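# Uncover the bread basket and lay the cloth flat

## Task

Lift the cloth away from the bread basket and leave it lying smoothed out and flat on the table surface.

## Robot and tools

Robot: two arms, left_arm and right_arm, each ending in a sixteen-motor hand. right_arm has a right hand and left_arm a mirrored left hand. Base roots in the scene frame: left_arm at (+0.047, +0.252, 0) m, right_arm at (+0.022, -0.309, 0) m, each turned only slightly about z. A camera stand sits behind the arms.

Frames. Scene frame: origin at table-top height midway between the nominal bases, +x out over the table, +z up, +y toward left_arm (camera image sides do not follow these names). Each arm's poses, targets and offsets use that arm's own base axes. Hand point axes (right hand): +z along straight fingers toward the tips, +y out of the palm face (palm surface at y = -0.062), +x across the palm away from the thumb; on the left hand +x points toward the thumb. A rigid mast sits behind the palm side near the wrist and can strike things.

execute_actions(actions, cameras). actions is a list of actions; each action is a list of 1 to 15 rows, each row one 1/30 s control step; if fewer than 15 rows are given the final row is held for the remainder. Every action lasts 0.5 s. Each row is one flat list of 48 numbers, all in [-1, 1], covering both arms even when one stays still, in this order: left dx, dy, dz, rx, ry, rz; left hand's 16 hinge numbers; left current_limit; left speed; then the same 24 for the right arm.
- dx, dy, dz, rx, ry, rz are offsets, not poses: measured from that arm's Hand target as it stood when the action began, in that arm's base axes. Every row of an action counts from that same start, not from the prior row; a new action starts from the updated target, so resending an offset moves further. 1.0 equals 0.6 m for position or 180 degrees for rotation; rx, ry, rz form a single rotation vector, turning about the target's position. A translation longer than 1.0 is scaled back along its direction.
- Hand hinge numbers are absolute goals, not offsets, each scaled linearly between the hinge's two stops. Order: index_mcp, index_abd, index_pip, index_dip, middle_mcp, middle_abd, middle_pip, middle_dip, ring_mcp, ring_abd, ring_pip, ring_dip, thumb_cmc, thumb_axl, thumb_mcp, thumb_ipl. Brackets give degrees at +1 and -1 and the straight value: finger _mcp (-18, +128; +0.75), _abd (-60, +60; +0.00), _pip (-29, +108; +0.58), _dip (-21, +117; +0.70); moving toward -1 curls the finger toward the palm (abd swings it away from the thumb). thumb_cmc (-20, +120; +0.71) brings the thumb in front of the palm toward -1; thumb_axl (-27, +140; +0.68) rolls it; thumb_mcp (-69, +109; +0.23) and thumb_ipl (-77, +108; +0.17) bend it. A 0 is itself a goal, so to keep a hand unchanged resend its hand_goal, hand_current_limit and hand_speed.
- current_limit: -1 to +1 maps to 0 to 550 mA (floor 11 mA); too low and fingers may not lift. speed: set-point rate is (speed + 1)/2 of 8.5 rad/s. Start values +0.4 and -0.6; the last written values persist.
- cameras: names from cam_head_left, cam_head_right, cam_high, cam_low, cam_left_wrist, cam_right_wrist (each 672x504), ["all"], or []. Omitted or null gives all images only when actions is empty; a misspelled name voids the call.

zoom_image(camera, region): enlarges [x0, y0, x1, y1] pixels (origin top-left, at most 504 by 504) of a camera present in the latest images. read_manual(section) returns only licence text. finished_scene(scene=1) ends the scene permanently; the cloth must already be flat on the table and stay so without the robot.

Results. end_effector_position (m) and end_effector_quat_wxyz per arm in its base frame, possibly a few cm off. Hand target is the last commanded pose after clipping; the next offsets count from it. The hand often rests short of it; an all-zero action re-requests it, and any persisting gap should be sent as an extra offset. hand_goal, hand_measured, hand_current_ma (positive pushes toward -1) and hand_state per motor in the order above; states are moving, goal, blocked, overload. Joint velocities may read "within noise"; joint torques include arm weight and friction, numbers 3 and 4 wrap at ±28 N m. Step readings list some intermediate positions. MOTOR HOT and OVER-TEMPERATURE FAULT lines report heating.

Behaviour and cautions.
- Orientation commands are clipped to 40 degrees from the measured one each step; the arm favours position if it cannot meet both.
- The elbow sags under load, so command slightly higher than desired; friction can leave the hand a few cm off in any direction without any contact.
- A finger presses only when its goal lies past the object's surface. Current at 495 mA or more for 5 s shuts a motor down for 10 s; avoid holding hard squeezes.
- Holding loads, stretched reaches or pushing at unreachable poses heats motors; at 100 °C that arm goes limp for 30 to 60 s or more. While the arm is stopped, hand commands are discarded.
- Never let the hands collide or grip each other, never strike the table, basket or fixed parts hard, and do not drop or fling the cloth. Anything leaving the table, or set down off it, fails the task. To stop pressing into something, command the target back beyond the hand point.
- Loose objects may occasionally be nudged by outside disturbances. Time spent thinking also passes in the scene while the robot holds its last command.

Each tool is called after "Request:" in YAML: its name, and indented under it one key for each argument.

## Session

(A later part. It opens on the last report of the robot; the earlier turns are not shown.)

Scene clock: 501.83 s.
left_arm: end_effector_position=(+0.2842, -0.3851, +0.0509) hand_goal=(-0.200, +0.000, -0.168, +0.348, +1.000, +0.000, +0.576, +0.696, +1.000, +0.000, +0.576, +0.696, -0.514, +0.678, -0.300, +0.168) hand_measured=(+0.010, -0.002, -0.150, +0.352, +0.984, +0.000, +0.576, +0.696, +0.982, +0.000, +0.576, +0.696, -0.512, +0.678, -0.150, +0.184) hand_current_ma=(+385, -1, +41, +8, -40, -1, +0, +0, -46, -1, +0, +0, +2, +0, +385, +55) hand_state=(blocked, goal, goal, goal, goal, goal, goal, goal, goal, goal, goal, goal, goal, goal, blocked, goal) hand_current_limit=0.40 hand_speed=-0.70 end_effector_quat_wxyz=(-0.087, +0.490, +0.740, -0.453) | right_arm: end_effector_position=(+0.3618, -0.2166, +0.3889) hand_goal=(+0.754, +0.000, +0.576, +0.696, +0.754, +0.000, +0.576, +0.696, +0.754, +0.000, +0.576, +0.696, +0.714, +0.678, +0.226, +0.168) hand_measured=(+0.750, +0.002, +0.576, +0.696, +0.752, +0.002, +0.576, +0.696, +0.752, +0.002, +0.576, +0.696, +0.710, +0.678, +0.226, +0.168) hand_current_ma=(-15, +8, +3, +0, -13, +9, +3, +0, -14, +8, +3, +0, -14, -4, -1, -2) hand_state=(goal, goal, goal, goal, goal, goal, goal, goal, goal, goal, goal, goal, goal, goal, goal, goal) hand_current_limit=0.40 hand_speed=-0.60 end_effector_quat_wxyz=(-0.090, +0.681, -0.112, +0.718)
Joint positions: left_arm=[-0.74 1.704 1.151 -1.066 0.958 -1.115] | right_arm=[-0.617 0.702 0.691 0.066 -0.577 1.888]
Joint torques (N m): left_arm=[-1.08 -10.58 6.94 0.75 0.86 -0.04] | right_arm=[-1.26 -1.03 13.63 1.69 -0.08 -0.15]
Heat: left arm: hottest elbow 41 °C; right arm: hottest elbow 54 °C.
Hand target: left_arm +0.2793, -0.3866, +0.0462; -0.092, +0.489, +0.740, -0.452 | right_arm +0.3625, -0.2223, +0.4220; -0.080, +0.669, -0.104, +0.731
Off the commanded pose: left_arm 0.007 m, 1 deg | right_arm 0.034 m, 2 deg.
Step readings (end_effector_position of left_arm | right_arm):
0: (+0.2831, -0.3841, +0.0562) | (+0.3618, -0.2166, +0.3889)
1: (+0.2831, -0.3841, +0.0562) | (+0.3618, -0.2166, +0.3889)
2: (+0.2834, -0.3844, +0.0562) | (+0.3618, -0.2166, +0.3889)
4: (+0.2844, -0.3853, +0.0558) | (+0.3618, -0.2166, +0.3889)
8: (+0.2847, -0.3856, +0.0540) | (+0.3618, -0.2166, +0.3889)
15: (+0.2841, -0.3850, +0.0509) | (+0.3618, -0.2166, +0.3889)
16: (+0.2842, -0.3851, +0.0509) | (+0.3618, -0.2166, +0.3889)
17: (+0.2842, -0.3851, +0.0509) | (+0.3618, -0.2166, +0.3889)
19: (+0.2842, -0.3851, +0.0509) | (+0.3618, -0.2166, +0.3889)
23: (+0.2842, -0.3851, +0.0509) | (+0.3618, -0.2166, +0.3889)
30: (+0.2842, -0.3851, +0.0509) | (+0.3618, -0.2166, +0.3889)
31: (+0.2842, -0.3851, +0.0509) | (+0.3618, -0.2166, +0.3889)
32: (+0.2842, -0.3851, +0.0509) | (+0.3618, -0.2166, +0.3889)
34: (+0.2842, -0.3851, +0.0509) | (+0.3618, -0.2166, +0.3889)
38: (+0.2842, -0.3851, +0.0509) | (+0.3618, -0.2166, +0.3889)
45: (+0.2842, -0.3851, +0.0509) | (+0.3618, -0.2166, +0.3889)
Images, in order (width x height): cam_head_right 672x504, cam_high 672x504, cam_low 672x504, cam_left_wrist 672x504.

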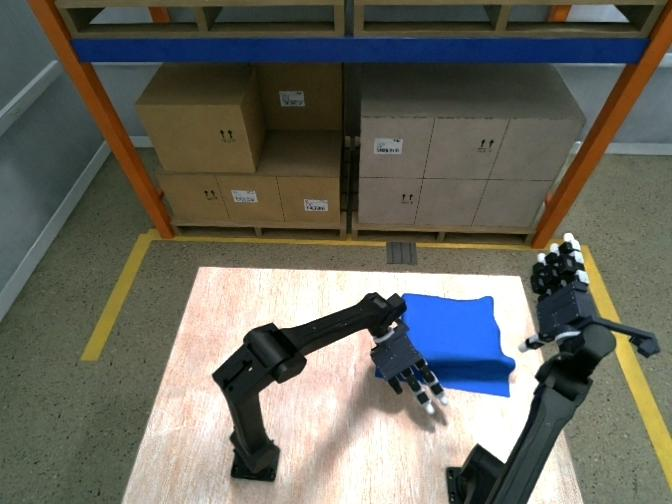

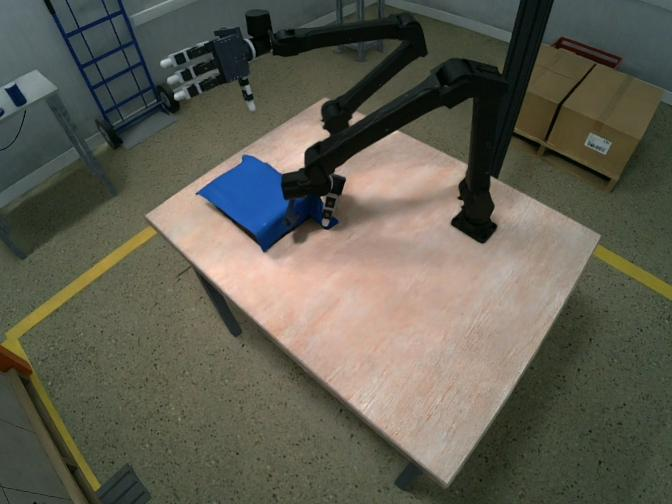

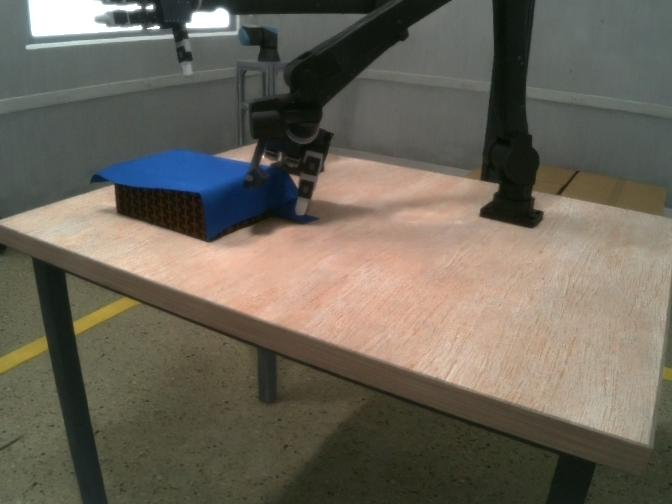

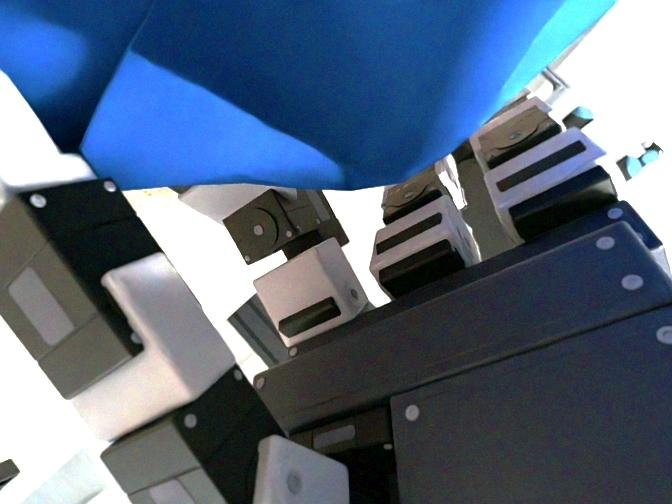

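Request:
execute_actions:
  actions:
    - [[0,0.02,0.04,0,0,0,-0.2,0,-0.168,0.348,1,0,0.576,0.696,1,0,0.576,0.696,-0.514,0.678,-0.3,0.168,0.6,-0.7,0,0,0,0,0,0,0.754,0,0.576,0.696,0.754,0,0.576,0.696,0.754,0,0.576,0.696,0.714,0.678,0.226,0.168,0.4,-0.6]]
    - [[0,0.02,0.04,0,0,0,-0.2,0,-0.168,0.348,1,0,0.576,0.696,1,0,0.576,0.696,-0.514,0.678,-0.3,0.168,0.6,-0.7,0,0,0,0,0,0,0.754,0,0.576,0.696,0.754,0,0.576,0.696,0.754,0,0.576,0.696,0.714,0.678,0.226,0.168,0.4,-0.6]]
    - [[0,0.02,0.04,0,0,0,-0.2,0,-0.168,0.348,1,0,0.576,0.696,1,0,0.576,0.696,-0.514,0.678,-0.3,0.168,0.6,-0.7,0,0,0,0,0,0,0.754,0,0.576,0.696,0.754,0,0.576,0.696,0.754,0,0.576,0.696,0.714,0.678,0.226,0.168,0.4,-0.6]]
  cameras: ["cam_head_right","cam_high","cam_low","cam_left_wrist"]

Request:
zoom_image:
  camera: "cam_low"
  region: [210, 130, 360, 242]

Request:
zoom_image:
  camera: "cam_head_right"
  region: [340, 290, 490, 402]

Scene clock: 512.97 s.
left_arm: end_effector_position=(+0.2654, -0.3433, +0.1000) hand_goal=(-0.200, +0.000, -0.168, +0.348, +1.000, +0.000, +0.576, +0.696, +1.000, +0.000, +0.576, +0.696, -0.514, +0.678, -0.300, +0.168) hand_measured=(+0.010, -0.002, -0.150, +0.352, +0.984, +0.000, +0.576, +0.696, +0.982, +0.000, +0.576, +0.696, -0.512, +0.678, -0.154, +0.186) hand_current_ma=(+440, -1, +45, +8, -40, -1, +0, +0, -46, -1, +0, +0, +2, +0, +440, +65) hand_state=(blocked, goal, goal, goal, goal, goal, goal, goal, goal, goal, goal, goal, goal, goal, blocked, goal) hand_current_limit=0.60 hand_speed=-0.70 end_effector_quat_wxyz=(-0.115, +0.480, +0.745, -0.449) | right_arm: end_effector_position=(+0.3618, -0.2166, +0.3889) hand_goal=(+0.754, +0.000, +0.576, +0.696, +0.754, +0.000, +0.576, +0.696, +0.754, +0.000, +0.576, +0.696, +0.714, +0.678, +0.226, +0.168) hand_measured=(+0.750, +0.002, +0.576, +0.696, +0.752, +0.002, +0.576, +0.696, +0.752, +0.002, +0.576, +0.696, +0.710, +0.678, +0.226, +0.168) hand_current_ma=(-15, +8, +3, +0, -13, +9, +3, +0, -14, +8, +3, +0, -14, -4, -1, -2) hand_state=(goal, goal, goal, goal, goal, goal, goal, goal, goal, goal, goal, goal, goal, goal, goal, goal) hand_current_limit=0.40 hand_speed=-0.60 end_effector_quat_wxyz=(-0.090, +0.681, -0.112, +0.718)
Joint positions: left_arm=[-0.697 1.593 1.151 -1.307 0.952 -1.032] | right_arm=[-0.617 0.702 0.691 0.066 -0.577 1.888]
Joint torques (N m): left_arm=[0.38 -10.81 11.06 -0.21 0.82 0.14] | right_arm=[-1.32 -1.03 13.65 1.68 -0.08 -0.14]
Heat: left arm: hottest shoulder 41 °C; right arm: hottest elbow 54 °C.
Hand target: left_arm +0.2793, -0.3505, +0.1182; -0.092, +0.489, +0.740, -0.452 | right_arm +0.3625, -0.2223, +0.4220; -0.080, +0.669, -0.104, +0.731
Off the commanded pose: left_arm 0.024 m, 3 deg | right_arm 0.034 m, 2 deg.
Step readings (end_effector_position of left_arm | right_arm):
0: (+0.2842, -0.3851, +0.0509) | (+0.3618, -0.2166, +0.3889)
1: (+0.2842, -0.3851, +0.0509) | (+0.3618, -0.2166, +0.3889)
2: (+0.2837, -0.3846, +0.0509) | (+0.3618, -0.2166, +0.3889)
4: (+0.2805, -0.3818, +0.0512) | (+0.3618, -0.2166, +0.3889)
8: (+0.2757, -0.3773, +0.0540) | (+0.3618, -0.2166, +0.3889)
15: (+0.2748, -0.3757, +0.0603) | (+0.3618, -0.2166, +0.3889)
16: (+0.2747, -0.3753, +0.0604) | (+0.3618, -0.2166, +0.3889)
17: (+0.2743, -0.3739, +0.0611) | (+0.3618, -0.2166, +0.3889)
19: (+0.2721, -0.3696, +0.0638) | (+0.3618, -0.2166, +0.3889)
23: (+0.2702, -0.3636, +0.0744) | (+0.3618, -0.2166, +0.3889)
30: (+0.2706, -0.3603, +0.0824) | (+0.3618, -0.2166, +0.3889)
31: (+0.2704, -0.3600, +0.0824) | (+0.3618, -0.2166, +0.3889)
32: (+0.2695, -0.3589, +0.0826) | (+0.3618, -0.2166, +0.3889)
34: (+0.2669, -0.3545, +0.0850) | (+0.3618, -0.2166, +0.3889)
38: (+0.2654, -0.3471, +0.0930) | (+0.3618, -0.2166, +0.3889)
45: (+0.2655, -0.3436, +0.0999) | (+0.3618, -0.2166, +0.3889)
Images, in order (width x height): cam_head_right 672x504, cam_high 672x504, cam_low 672x504, cam_left_wrist 672x504.

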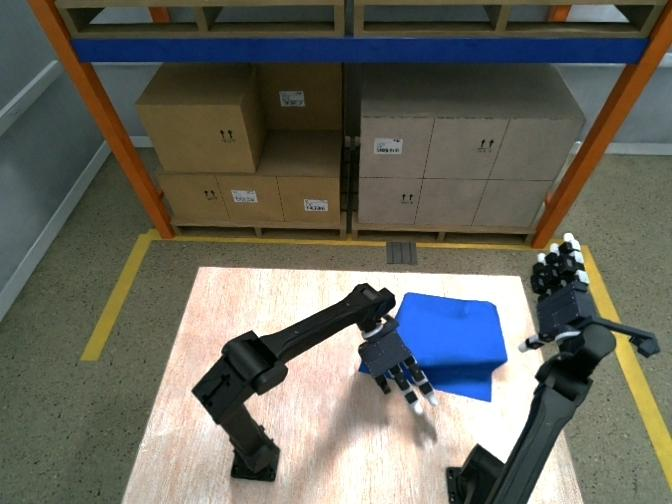

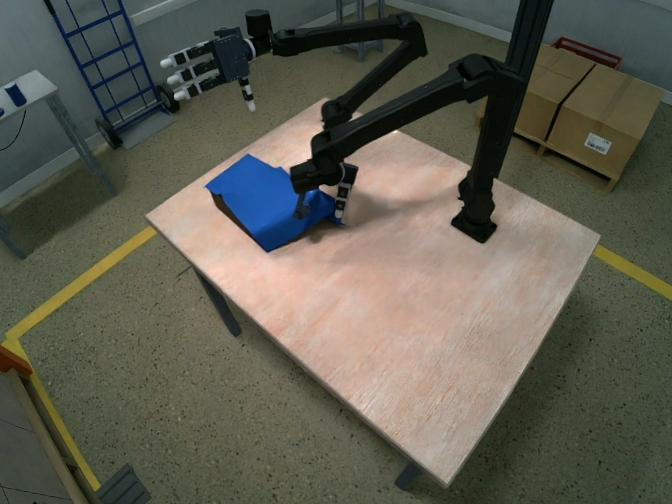

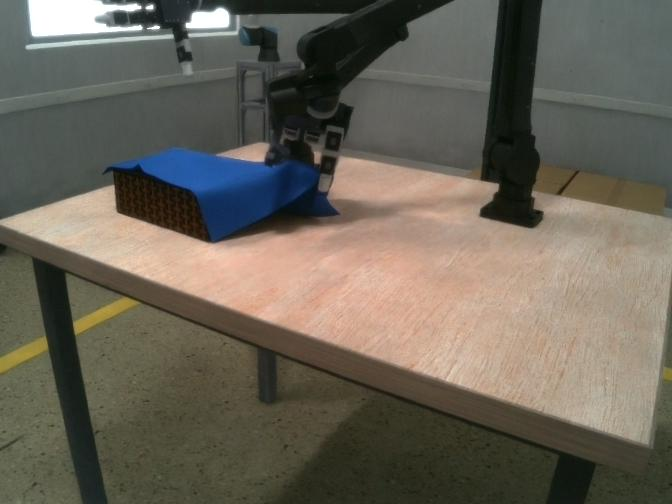

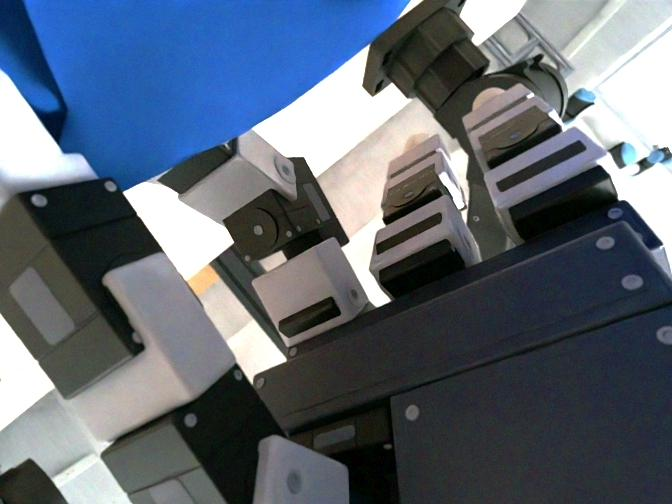

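Scaled by 3.360 from the camera's 672x504 image, which has a finer 960x720 frame.

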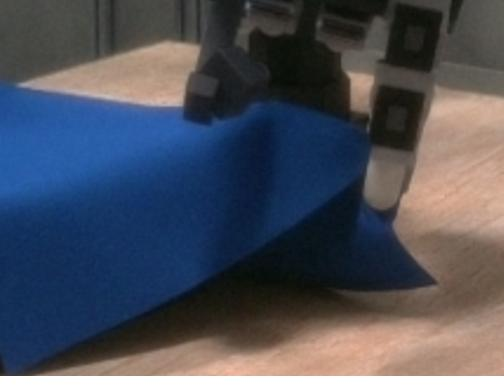

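Scaled by 3.360 from the camera's 672x504 image, which has a finer 960x720 frame.

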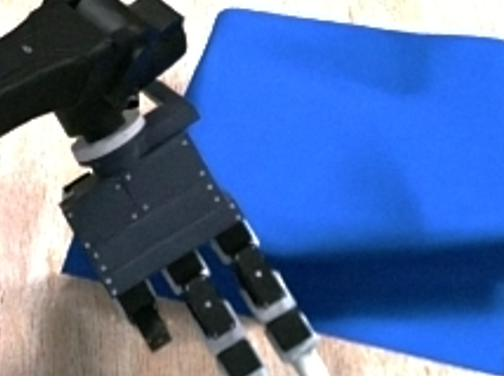

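Request:
execute_actions:
  actions:
    - [[0.0126,0.0404,0.01,0,0,0.0191,-0.2,0,-0.168,0.348,1,0,0.576,0.696,1,0,0.576,0.696,-0.514,0.678,-0.3,0.168,0.6,-0.7,0,0,0,0,0,0,0.754,0,0.576,0.696,0.754,0,0.576,0.696,0.754,0,0.576,0.696,0.714,0.678,0.226,0.168,0.4,-0.6]]
    - [[0.0126,0.0404,0.01,0,0,0.0191,-0.2,0,-0.168,0.348,1,0,0.576,0.696,1,0,0.576,0.696,-0.514,0.678,-0.3,0.168,0.6,-0.7,0,0,0,0,0,0,0.754,0,0.576,0.696,0.754,0,0.576,0.696,0.754,0,0.576,0.696,0.714,0.678,0.226,0.168,0.4,-0.6]]
    - [[0.0126,0.0404,0.01,0,0,0.0191,-0.2,0,-0.168,0.348,1,0,0.576,0.696,1,0,0.576,0.696,-0.514,0.678,-0.3,0.168,0.6,-0.7,0,0,0,0,0,0,0.754,0,0.576,0.696,0.754,0,0.576,0.696,0.754,0,0.576,0.696,0.714,0.678,0.226,0.168,0.4,-0.6]]
    - [[0.0126,0.0404,0.01,0,0,0.0191,-0.2,0,-0.168,0.348,1,0,0.576,0.696,1,0,0.576,0.696,-0.514,0.678,-0.3,0.168,0.6,-0.7,0,0,0,0,0,0,0.754,0,0.576,0.696,0.754,0,0.576,0.696,0.754,0,0.576,0.696,0.714,0.678,0.226,0.168,0.4,-0.6]]
    - [[0.0126,0.0404,0.01,0,0,0.0191,-0.2,0,-0.168,0.348,1,0,0.576,0.696,1,0,0.576,0.696,-0.514,0.678,-0.3,0.168,0.6,-0.7,0,0,0,0,0,0,0.754,0,0.576,0.696,0.754,0,0.576,0.696,0.754,0,0.576,0.696,0.714,0.678,0.226,0.168,0.4,-0.6]]
    - [[0.0126,0.0404,0.01,0,0,0.0191,-0.2,0,-0.168,0.348,1,0,0.576,0.696,1,0,0.576,0.696,-0.514,0.678,-0.3,0.168,0.6,-0.7,0,0,0,0,0,0,0.754,0,0.576,0.696,0.754,0,0.576,0.696,0.754,0,0.576,0.696,0.714,0.678,0.226,0.168,0.4,-0.6]]
  cameras: ["cam_head_right","cam_high","cam_low","cam_left_wrist"]

Scene clock: 540.70 s.
left_arm: end_effector_position=(+0.3264, -0.2073, +0.1497) hand_goal=(-0.200, +0.000, -0.168, +0.348, +1.000, +0.000, +0.576, +0.696, +1.000, +0.000, +0.576, +0.696, -0.514, +0.678, -0.300, +0.168) hand_measured=(+0.010, -0.002, -0.150, +0.352, +0.984, +0.000, +0.576, +0.696, +0.982, +0.000, +0.576, +0.696, -0.512, +0.678, -0.154, +0.188) hand_current_ma=(+440, -1, +45, +8, -40, -1, +0, +0, -46, -1, +0, +0, +2, +0, +440, +68) hand_state=(blocked, goal, goal, goal, goal, goal, goal, goal, goal, goal, goal, goal, goal, goal, blocked, goal) hand_current_limit=0.60 hand_speed=-0.70 end_effector_quat_wxyz=(-0.015, +0.346, +0.817, -0.461) | right_arm: end_effector_position=(+0.3618, -0.2166, +0.3889) hand_goal=(+0.754, +0.000, +0.576, +0.696, +0.754, +0.000, +0.576, +0.696, +0.754, +0.000, +0.576, +0.696, +0.714, +0.678, +0.226, +0.168) hand_measured=(+0.750, +0.002, +0.576, +0.696, +0.752, +0.002, +0.576, +0.696, +0.752, +0.002, +0.576, +0.696, +0.710, +0.678, +0.226, +0.168) hand_current_ma=(-15, +8, +3, +0, -13, +9, +3, +0, -14, +8, +3, +0, -14, -4, -1, -2) hand_state=(goal, goal, goal, goal, goal, goal, goal, goal, goal, goal, goal, goal, goal, goal, goal, goal) hand_current_limit=0.40 hand_speed=-0.60 end_effector_quat_wxyz=(-0.090, +0.681, -0.112, +0.718)
Joint positions: left_arm=[-0.323 1.402 1.079 -1.402 0.951 -1.014] | right_arm=[-0.617 0.702 0.691 0.066 -0.577 1.888]
Joint torques (N m): left_arm=[0.09 -8.76 7.9 -0.03 0.84 0.14] | right_arm=[-1.2 -0.91 13.64 1.68 -0.08 -0.14]
Heat: left arm: hottest elbow 42 °C; right arm: hottest elbow 55 °C.
Hand target: left_arm +0.3248, -0.2052, +0.1543; -0.010, +0.349, +0.816, -0.461 | right_arm +0.3625, -0.2223, +0.4220; -0.080, +0.669, -0.104, +0.731
Off the commanded pose: left_arm 0.005 m, 1 deg | right_arm 0.034 m, 2 deg.
Step readings (end_effector_position of left_arm | right_arm):
0: (+0.2654, -0.3434, +0.1000) | (+0.3618, -0.2166, +0.3889)
1: (+0.2657, -0.3432, +0.1000) | (+0.3618, -0.2166, +0.3889)
2: (+0.2662, -0.3428, +0.1003) | (+0.3618, -0.2166, +0.3889)
4: (+0.2694, -0.3404, +0.1023) | (+0.3618, -0.2166, +0.3889)
8: (+0.2806, -0.3319, +0.1106) | (+0.3618, -0.2166, +0.3889)
15: (+0.2863, -0.3266, +0.1169) | (+0.3618, -0.2166, +0.3889)
16: (+0.2861, -0.3265, +0.1169) | (+0.3618, -0.2166, +0.3889)
17: (+0.2869, -0.3257, +0.1171) | (+0.3618, -0.2166, +0.3889)
19: (+0.2882, -0.3226, +0.1177) | (+0.3618, -0.2166, +0.3889)
23: (+0.2925, -0.3118, +0.1213) | (+0.3618, -0.2166, +0.3889)
30: (+0.2967, -0.3058, +0.1254) | (+0.3618, -0.2166, +0.3889)
31: (+0.2967, -0.3055, +0.1254) | (+0.3618, -0.2166, +0.3889)
32: (+0.2970, -0.3041, +0.1252) | (+0.3618, -0.2166, +0.3889)
34: (+0.2970, -0.2999, +0.1252) | (+0.3618, -0.2166, +0.3889)
38: (+0.3002, -0.2874, +0.1276) | (+0.3618, -0.2166, +0.3889)
45: (+0.3041, -0.2812, +0.1312) | (+0.3618, -0.2166, +0.3889)
46: (+0.3040, -0.2810, +0.1312) | (+0.3618, -0.2166, +0.3889)
47: (+0.3047, -0.2796, +0.1313) | (+0.3618, -0.2166, +0.3889)
49: (+0.3049, -0.2756, +0.1316) | (+0.3618, -0.2166, +0.3889)
53: (+0.3084, -0.2629, +0.1344) | (+0.3618, -0.2166, +0.3889)
60: (+0.3116, -0.2563, +0.1375) | (+0.3618, -0.2166, +0.3889)
61: (+0.3114, -0.2563, +0.1375) | (+0.3618, -0.2166, +0.3889)
62: (+0.3121, -0.2549, +0.1378) | (+0.3618, -0.2166, +0.3889)
64: (+0.3124, -0.2508, +0.1382) | (+0.3618, -0.2166, +0.3889)
68: (+0.3162, -0.2382, +0.1409) | (+0.3618, -0.2166, +0.3889)
75: (+0.3189, -0.2318, +0.1436) | (+0.3618, -0.2166, +0.3889)
76: (+0.3188, -0.2316, +0.1436) | (+0.3618, -0.2166, +0.3889)
77: (+0.3194, -0.2301, +0.1439) | (+0.3618, -0.2166, +0.3889)
79: (+0.3202, -0.2263, +0.1447) | (+0.3618, -0.2166, +0.3889)
83: (+0.3242, -0.2136, +0.1475) | (+0.3618, -0.2166, +0.3889)
90: (+0.3266, -0.2073, +0.1496) | (+0.3618, -0.2166, +0.3889)
Images, in order (width x height): cam_head_right 672x504, cam_high 672x504, cam_low 672x504, cam_left_wrist 672x504.

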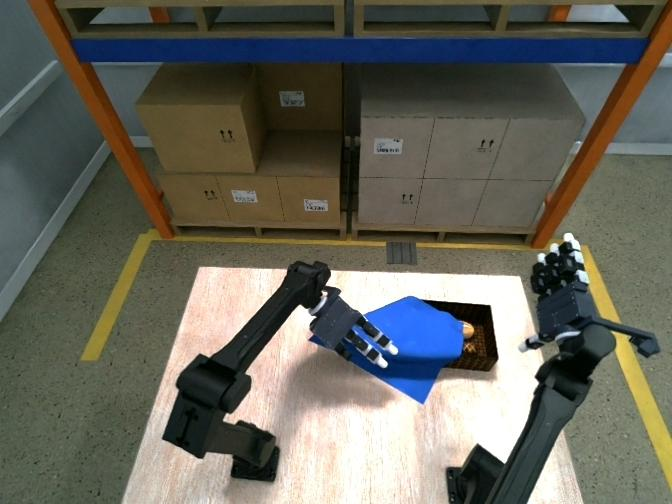

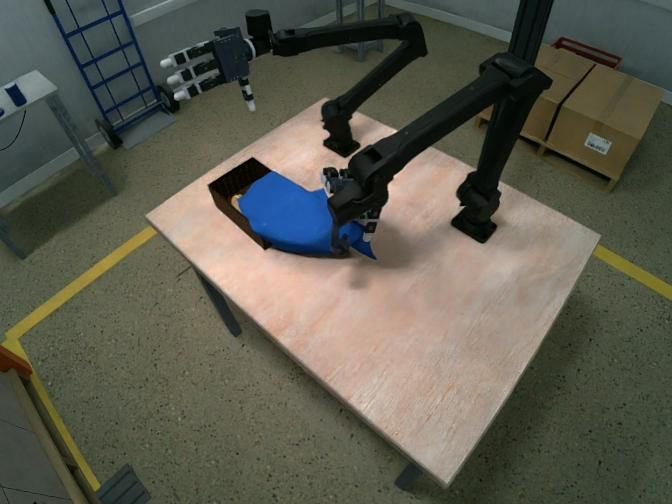

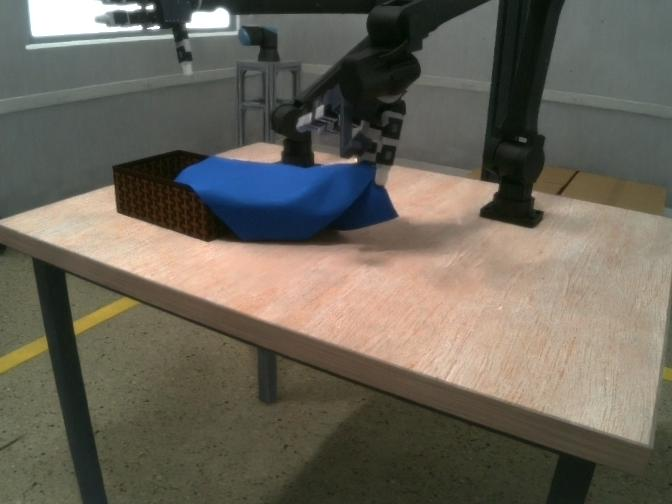

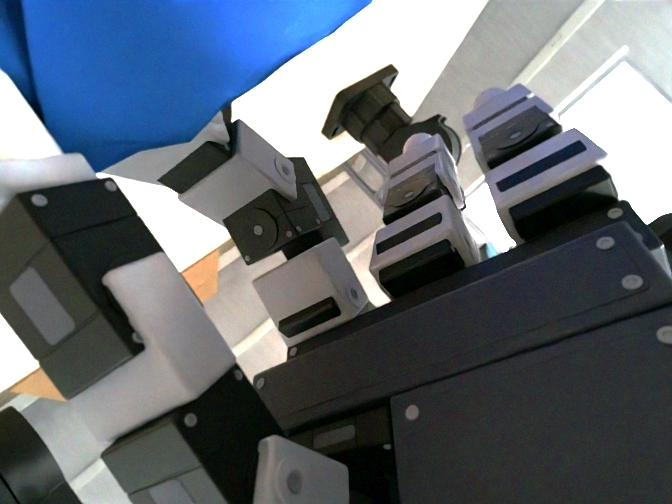

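Request:
execute_actions:
  actions:
    - [[0.0092,0.0425,0,0,0,0.0172,-0.2,0,-0.168,0.348,1,0,0.576,0.696,1,0,0.576,0.696,-0.514,0.678,-0.3,0.168,0.6,-0.7,0,0,0,0,0,0,0.754,0,0.576,0.696,0.754,0,0.576,0.696,0.754,0,0.576,0.696,0.714,0.678,0.226,0.168,0.4,-0.6]]
    - [[0.0092,0.0425,0,0,0,0.0172,-0.2,0,-0.168,0.348,1,0,0.576,0.696,1,0,0.576,0.696,-0.514,0.678,-0.3,0.168,0.6,-0.7,0,0,0,0,0,0,0.754,0,0.576,0.696,0.754,0,0.576,0.696,0.754,0,0.576,0.696,0.714,0.678,0.226,0.168,0.4,-0.6]]
    - [[0.0092,0.0425,0,0,0,0.0172,-0.2,0,-0.168,0.348,1,0,0.576,0.696,1,0,0.576,0.696,-0.514,0.678,-0.3,0.168,0.6,-0.7,0,0,0,0,0,0,0.754,0,0.576,0.696,0.754,0,0.576,0.696,0.754,0,0.576,0.696,0.714,0.678,0.226,0.168,0.4,-0.6]]
    - [[0.0092,0.0425,0,0,0,0.0172,-0.2,0,-0.168,0.348,1,0,0.576,0.696,1,0,0.576,0.696,-0.514,0.678,-0.3,0.168,0.6,-0.7,0,0,0,0,0,0,0.754,0,0.576,0.696,0.754,0,0.576,0.696,0.754,0,0.576,0.696,0.714,0.678,0.226,0.168,0.4,-0.6]]
    - [[0.0092,0.0425,-0.0224,0,0,0.0172,-0.2,0,-0.168,0.348,1,0,0.576,0.696,1,0,0.576,0.696,-0.514,0.678,-0.3,0.168,0.6,-0.7,0,0,0,0,0,0,0.754,0,0.576,0.696,0.754,0,0.576,0.696,0.754,0,0.576,0.696,0.714,0.678,0.226,0.168,0.4,-0.6]]
    - [[0.0092,0.0425,-0.0224,0,0,0.0172,-0.2,0,-0.168,0.348,1,0,0.576,0.696,1,0,0.576,0.696,-0.514,0.678,-0.3,0.168,0.6,-0.7,0,0,0,0,0,0,0.754,0,0.576,0.696,0.754,0,0.576,0.696,0.754,0,0.576,0.696,0.714,0.678,0.226,0.168,0.4,-0.6]]
  cameras: ["cam_head_right","cam_high","cam_low","cam_left_wrist"]

Scene clock: 561.40 s.
left_arm: end_effector_position=(+0.3566, -0.0532, +0.1302) hand_goal=(-0.200, +0.000, -0.168, +0.348, +1.000, +0.000, +0.576, +0.696, +1.000, +0.000, +0.576, +0.696, -0.514, +0.678, -0.300, +0.168) hand_measured=(+0.010, -0.002, -0.150, +0.352, +0.984, +0.000, +0.576, +0.696, +0.982, +0.000, +0.576, +0.696, -0.512, +0.678, -0.154, +0.188) hand_current_ma=(+440, -1, +45, +8, -40, -1, +0, +0, -45, -1, +0, +0, +2, +0, +440, +69) hand_state=(blocked, goal, goal, goal, goal, goal, goal, goal, goal, goal, goal, goal, goal, goal, blocked, goal) hand_current_limit=0.60 hand_speed=-0.70 end_effector_quat_wxyz=(+0.062, +0.210, +0.862, -0.457) | right_arm: end_effector_position=(+0.3618, -0.2166, +0.3889) hand_goal=(+0.754, +0.000, +0.576, +0.696, +0.754, +0.000, +0.576, +0.696, +0.754, +0.000, +0.576, +0.696, +0.714, +0.678, +0.226, +0.168) hand_measured=(+0.750, +0.002, +0.576, +0.696, +0.752, +0.002, +0.576, +0.696, +0.752, +0.002, +0.576, +0.696, +0.710, +0.678, +0.226, +0.168) hand_current_ma=(-15, +8, +3, +0, -13, +9, +3, +0, -14, +8, +3, +0, -14, -4, -1, -2) hand_state=(goal, goal, goal, goal, goal, goal, goal, goal, goal, goal, goal, goal, goal, goal, goal, goal) hand_current_limit=0.40 hand_speed=-0.60 end_effector_quat_wxyz=(-0.090, +0.681, -0.112, +0.718)
Joint positions: left_arm=[0.11 1.403 1.019 -1.481 0.926 -0.834] | right_arm=[-0.617 0.702 0.691 0.066 -0.577 1.888]
Joint torques (N m): left_arm=[0.03 -6.77 7.41 0.23 0.83 0.11] | right_arm=[-1.38 -1.03 13.67 1.69 -0.09 -0.15]
Heat: left arm: hottest elbow 41 °C; right arm: hottest elbow 55 °C.
Hand target: left_arm +0.3578, -0.0521, +0.1273; +0.065, +0.213, +0.861, -0.457 | right_arm +0.3625, -0.2223, +0.4220; -0.080, +0.669, -0.104, +0.731
Off the commanded pose: left_arm 0.003 m, 0 deg | right_arm 0.034 m, 2 deg.
Step readings (end_effector_position of left_arm | right_arm):
0: (+0.3264, -0.2073, +0.1497) | (+0.3618, -0.2166, +0.3889)
1: (+0.3265, -0.2072, +0.1497) | (+0.3618, -0.2166, +0.3889)
2: (+0.3270, -0.2055, +0.1497) | (+0.3618, -0.2166, +0.3889)
4: (+0.3274, -0.2017, +0.1494) | (+0.3618, -0.2166, +0.3889)
8: (+0.3301, -0.1876, +0.1487) | (+0.3618, -0.2166, +0.3889)
15: (+0.3325, -0.1814, +0.1492) | (+0.3618, -0.2166, +0.3889)
16: (+0.3324, -0.1814, +0.1493) | (+0.3618, -0.2166, +0.3889)
17: (+0.3330, -0.1797, +0.1494) | (+0.3618, -0.2166, +0.3889)
19: (+0.3332, -0.1760, +0.1494) | (+0.3618, -0.2166, +0.3889)
23: (+0.3359, -0.1619, +0.1490) | (+0.3618, -0.2166, +0.3889)
30: (+0.3380, -0.1557, +0.1494) | (+0.3618, -0.2166, +0.3889)
31: (+0.3380, -0.1557, +0.1494) | (+0.3618, -0.2166, +0.3889)
32: (+0.3385, -0.1541, +0.1496) | (+0.3618, -0.2166, +0.3889)
34: (+0.3388, -0.1503, +0.1496) | (+0.3618, -0.2166, +0.3889)
38: (+0.3421, -0.1362, +0.1494) | (+0.3618, -0.2166, +0.3889)
45: (+0.3437, -0.1300, +0.1496) | (+0.3618, -0.2166, +0.3889)
46: (+0.3436, -0.1300, +0.1497) | (+0.3618, -0.2166, +0.3889)
47: (+0.3440, -0.1283, +0.1497) | (+0.3618, -0.2166, +0.3889)
49: (+0.3444, -0.1245, +0.1498) | (+0.3618, -0.2166, +0.3889)
53: (+0.3479, -0.1104, +0.1499) | (+0.3618, -0.2166, +0.3889)
60: (+0.3491, -0.1043, +0.1501) | (+0.3618, -0.2166, +0.3889)
61: (+0.3491, -0.1041, +0.1501) | (+0.3618, -0.2166, +0.3889)
62: (+0.3494, -0.1026, +0.1497) | (+0.3618, -0.2166, +0.3889)
64: (+0.3493, -0.0987, +0.1481) | (+0.3618, -0.2166, +0.3889)
68: (+0.3491, -0.0846, +0.1438) | (+0.3618, -0.2166, +0.3889)
75: (+0.3510, -0.0785, +0.1433) | (+0.3618, -0.2166, +0.3889)
76: (+0.3511, -0.0784, +0.1432) | (+0.3618, -0.2166, +0.3889)
77: (+0.3517, -0.0769, +0.1428) | (+0.3618, -0.2166, +0.3889)
79: (+0.3528, -0.0731, +0.1412) | (+0.3618, -0.2166, +0.3889)
83: (+0.3545, -0.0592, +0.1343) | (+0.3618, -0.2166, +0.3889)
90: (+0.3563, -0.0532, +0.1302) | (+0.3618, -0.2166, +0.3889)
Images, in order (width x height): cam_head_right 672x504, cam_high 672x504, cam_low 672x504, cam_left_wrist 672x504.

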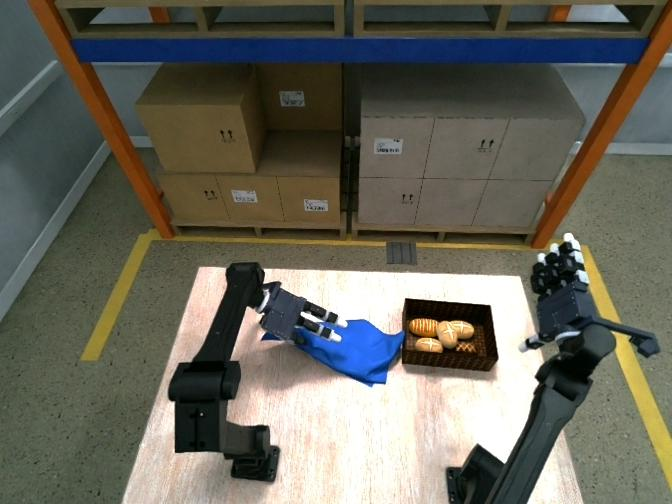

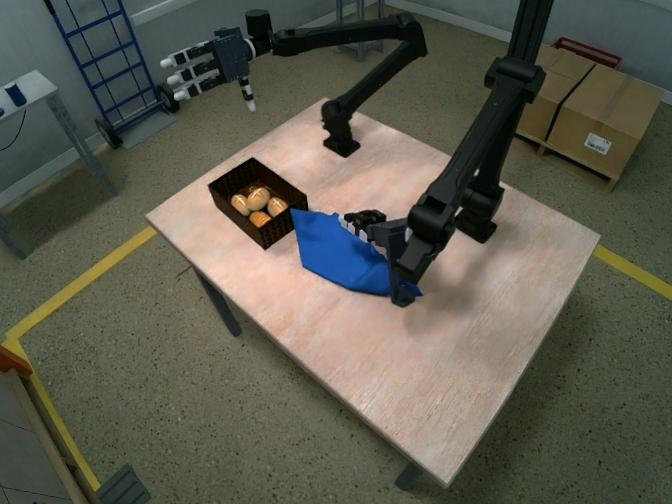

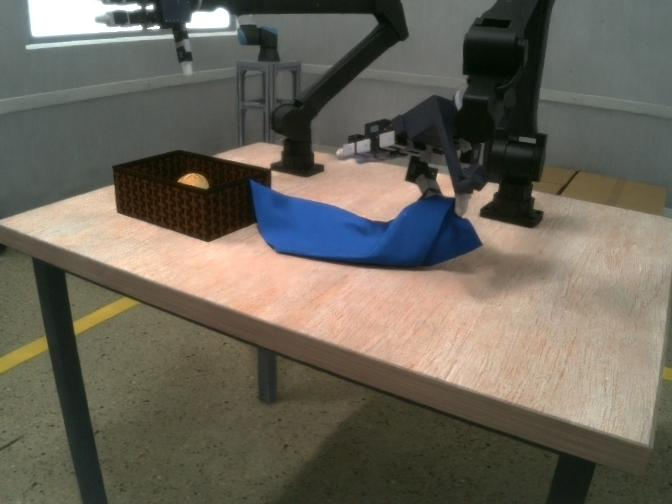

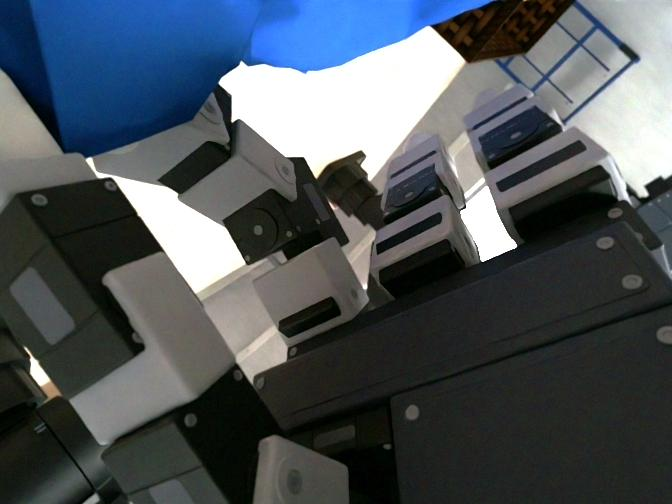

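Request:
execute_actions:
  actions:
    - [[0.0092,0.0425,-0.0224,0,0,0.0172,-0.2,0,-0.168,0.348,1,0,0.576,0.696,1,0,0.576,0.696,-0.514,0.678,-0.3,0.168,0.6,-0.7,0,0,0,0,0,0,0.754,0,0.576,0.696,0.754,0,0.576,0.696,0.754,0,0.576,0.696,0.714,0.678,0.226,0.168,0.4,-0.6]]
    - [[0.0092,0.0425,-0.0224,0,0,0.0172,-0.2,0,-0.168,0.348,1,0,0.576,0.696,1,0,0.576,0.696,-0.514,0.678,-0.3,0.168,0.6,-0.7,0,0,0,0,0,0,0.754,0,0.576,0.696,0.754,0,0.576,0.696,0.754,0,0.576,0.696,0.714,0.678,0.226,0.168,0.4,-0.6]]
    - [[0.0092,0.0425,-0.0224,0,0,0.0172,-0.2,0,-0.168,0.348,1,0,0.576,0.696,1,0,0.576,0.696,-0.514,0.678,-0.3,0.168,0.6,-0.7,0,0,0,0,0,0,0.754,0,0.576,0.696,0.754,0,0.576,0.696,0.754,0,0.576,0.696,0.714,0.678,0.226,0.168,0.4,-0.6]]
    - [[0.0092,0.0425,-0.0224,0,0,0.0172,-0.2,0,-0.168,0.348,1,0,0.576,0.696,1,0,0.576,0.696,-0.514,0.678,-0.3,0.168,0.6,-0.7,0,0,0,0,0,0,0.754,0,0.576,0.696,0.754,0,0.576,0.696,0.754,0,0.576,0.696,0.714,0.678,0.226,0.168,0.4,-0.6]]
    - [[0.0092,0.0425,-0.0224,0,0,0.0172,-0.2,0,-0.168,0.348,1,0,0.576,0.696,1,0,0.576,0.696,-0.514,0.678,-0.3,0.168,0.6,-0.7,0,0,0,0,0,0,0.754,0,0.576,0.696,0.754,0,0.576,0.696,0.754,0,0.576,0.696,0.714,0.678,0.226,0.168,0.4,-0.6]]
  cameras: ["cam_head_left","cam_head_right","cam_high","cam_low","cam_left_wrist"]

Request:
zoom_image:
  camera: "cam_high"
  region: [260, 160, 510, 347]

Request:
zoom_image:
  camera: "cam_head_left"
  region: [180, 250, 430, 437]

Request:
zoom_image:
  camera: "cam_low"
  region: [240, 130, 560, 370]

Scene clock: 577.87 s.
left_arm: end_effector_position=(+0.3777, +0.0702, +0.0580) hand_goal=(-0.200, +0.000, -0.168, +0.348, +1.000, +0.000, +0.576, +0.696, +1.000, +0.000, +0.576, +0.696, -0.514, +0.678, -0.300, +0.168) hand_measured=(+0.010, -0.002, -0.150, +0.352, +0.984, +0.000, +0.576, +0.696, +0.982, +0.000, +0.576, +0.696, -0.512, +0.678, -0.154, +0.188) hand_current_ma=(+440, -1, +45, +8, -40, -1, +0, +0, -45, -1, +0, +0, +2, +0, +440, +69) hand_state=(blocked, goal, goal, goal, goal, goal, goal, goal, goal, goal, goal, goal, goal, goal, blocked, goal) hand_current_limit=0.60 hand_speed=-0.70 end_effector_quat_wxyz=(+0.116, +0.088, +0.882, -0.449) | right_arm: end_effector_position=(+0.3618, -0.2166, +0.3889) hand_goal=(+0.754, +0.000, +0.576, +0.696, +0.754, +0.000, +0.576, +0.696, +0.754, +0.000, +0.576, +0.696, +0.714, +0.678, +0.226, +0.168) hand_measured=(+0.750, +0.002, +0.576, +0.696, +0.752, +0.002, +0.576, +0.696, +0.752, +0.002, +0.576, +0.696, +0.710, +0.678, +0.226, +0.168) hand_current_ma=(-15, +8, +3, +0, -13, +9, +3, +0, -14, +8, +3, +0, -14, -4, -1, -2) hand_state=(goal, goal, goal, goal, goal, goal, goal, goal, goal, goal, goal, goal, goal, goal, goal, goal) hand_current_limit=0.40 hand_speed=-0.60 end_effector_quat_wxyz=(-0.090, +0.681, -0.112, +0.718)
Joint positions: left_arm=[0.425 1.592 1.011 -1.359 0.912 -0.763] | right_arm=[-0.617 0.702 0.691 0.066 -0.577 1.888]
Joint torques (N m): left_arm=[0.03 -8.53 8.03 0.13 0.76 0.12] | right_arm=[-1.44 -0.97 13.65 1.68 -0.09 -0.13]
Heat: left arm: hottest elbow 40 °C; right arm: hottest elbow 56 °C.
Hand target: left_arm +0.3854, +0.0753, +0.0602; +0.126, +0.095, +0.882, -0.444 | right_arm +0.3625, -0.2223, +0.4220; -0.080, +0.669, -0.104, +0.731
Off the commanded pose: left_arm 0.009 m, 1 deg | right_arm 0.034 m, 2 deg.
Step readings (end_effector_position of left_arm | right_arm):
0: (+0.3566, -0.0532, +0.1302) | (+0.3618, -0.2166, +0.3889)
1: (+0.3567, -0.0531, +0.1302) | (+0.3618, -0.2166, +0.3889)
2: (+0.3575, -0.0514, +0.1299) | (+0.3618, -0.2166, +0.3889)
4: (+0.3591, -0.0476, +0.1281) | (+0.3618, -0.2166, +0.3889)
8: (+0.3609, -0.0337, +0.1210) | (+0.3618, -0.2166, +0.3889)
15: (+0.3620, -0.0278, +0.1167) | (+0.3618, -0.2166, +0.3889)
16: (+0.3622, -0.0277, +0.1167) | (+0.3618, -0.2166, +0.3889)
17: (+0.3629, -0.0261, +0.1162) | (+0.3618, -0.2166, +0.3889)
19: (+0.3649, -0.0221, +0.1148) | (+0.3618, -0.2166, +0.3889)
23: (+0.3681, -0.0083, +0.1085) | (+0.3618, -0.2166, +0.3889)
30: (+0.3691, -0.0020, +0.1043) | (+0.3618, -0.2166, +0.3889)
31: (+0.3692, -0.0020, +0.1043) | (+0.3618, -0.2166, +0.3889)
32: (+0.3698, -0.0003, +0.1038) | (+0.3618, -0.2166, +0.3889)
34: (+0.3715, +0.0035, +0.1020) | (+0.3618, -0.2166, +0.3889)
38: (+0.3736, +0.0170, +0.0946) | (+0.3618, -0.2166, +0.3889)
45: (+0.3741, +0.0231, +0.0901) | (+0.3618, -0.2166, +0.3889)
46: (+0.3741, +0.0232, +0.0901) | (+0.3618, -0.2166, +0.3889)
47: (+0.3746, +0.0248, +0.0896) | (+0.3618, -0.2166, +0.3889)
49: (+0.3760, +0.0286, +0.0875) | (+0.3618, -0.2166, +0.3889)
53: (+0.3770, +0.0416, +0.0794) | (+0.3618, -0.2166, +0.3889)
60: (+0.3768, +0.0475, +0.0745) | (+0.3618, -0.2166, +0.3889)
61: (+0.3769, +0.0476, +0.0745) | (+0.3618, -0.2166, +0.3889)
62: (+0.3772, +0.0492, +0.0740) | (+0.3618, -0.2166, +0.3889)
64: (+0.3785, +0.0527, +0.0717) | (+0.3618, -0.2166, +0.3889)
68: (+0.3785, +0.0649, +0.0630) | (+0.3618, -0.2166, +0.3889)
75: (+0.3777, +0.0702, +0.0579) | (+0.3618, -0.2166, +0.3889)
Images, in order (width x height): cam_head_left 672x504, cam_head_right 672x504, cam_high 672x504, cam_low 672x504, cam_left_wrist 672x504.

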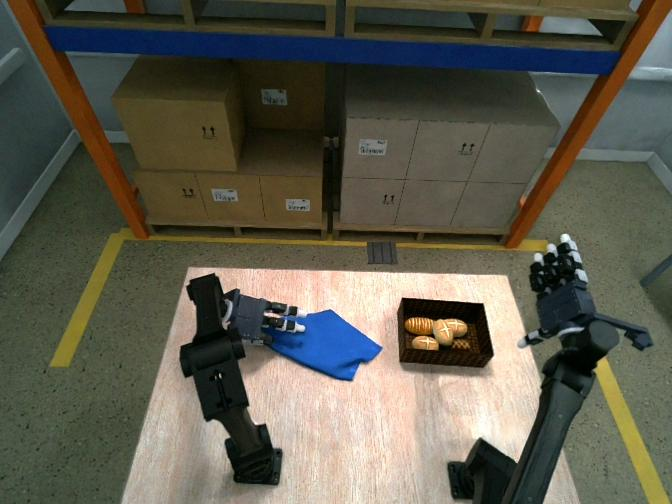

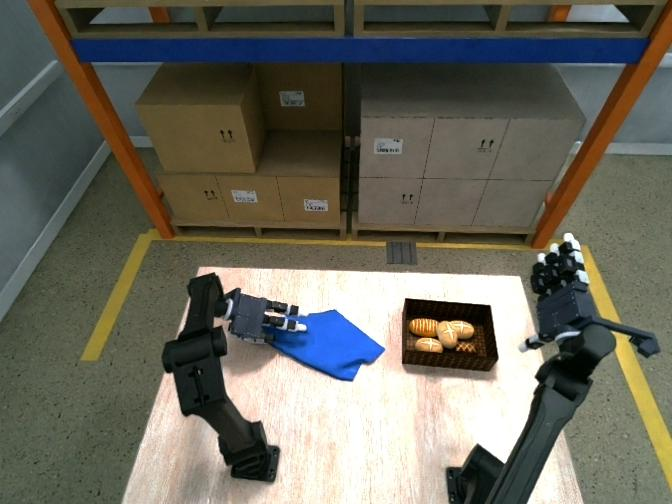

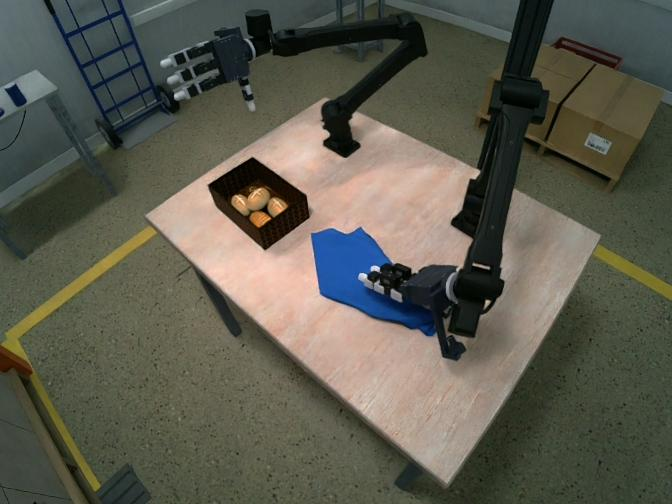

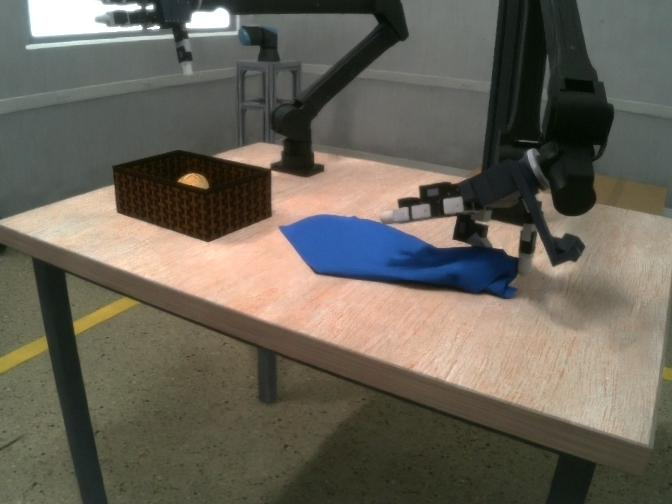

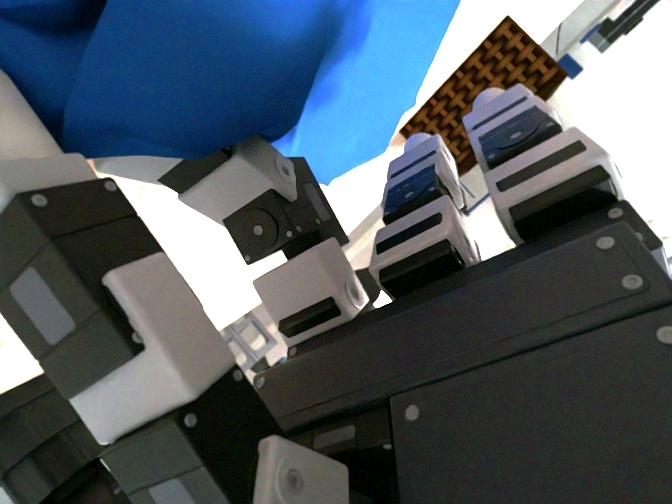

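Scaled by 2.016 from the camera's 672x504 image, which has a finer 960x720 frame.

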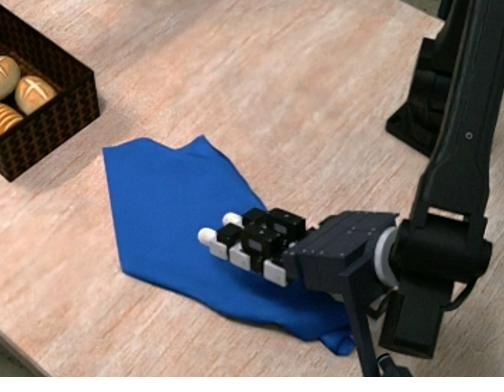

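Scaled by 2.016 from the camera's 672x504 image, which has a finer 960x720 frame.

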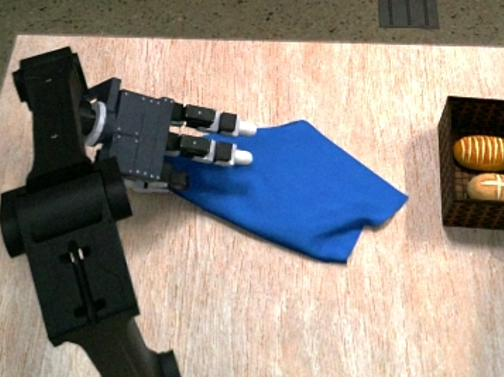

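Scaled by 1.575 from the camera's 672x504 image, which has a finer 960x720 frame.

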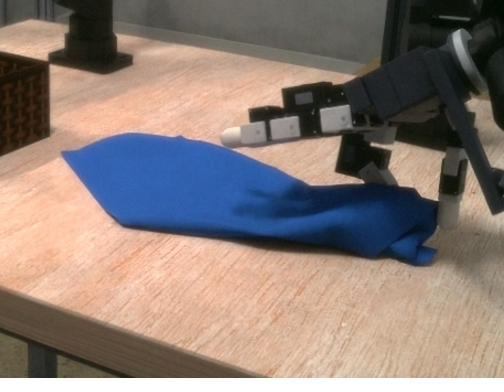

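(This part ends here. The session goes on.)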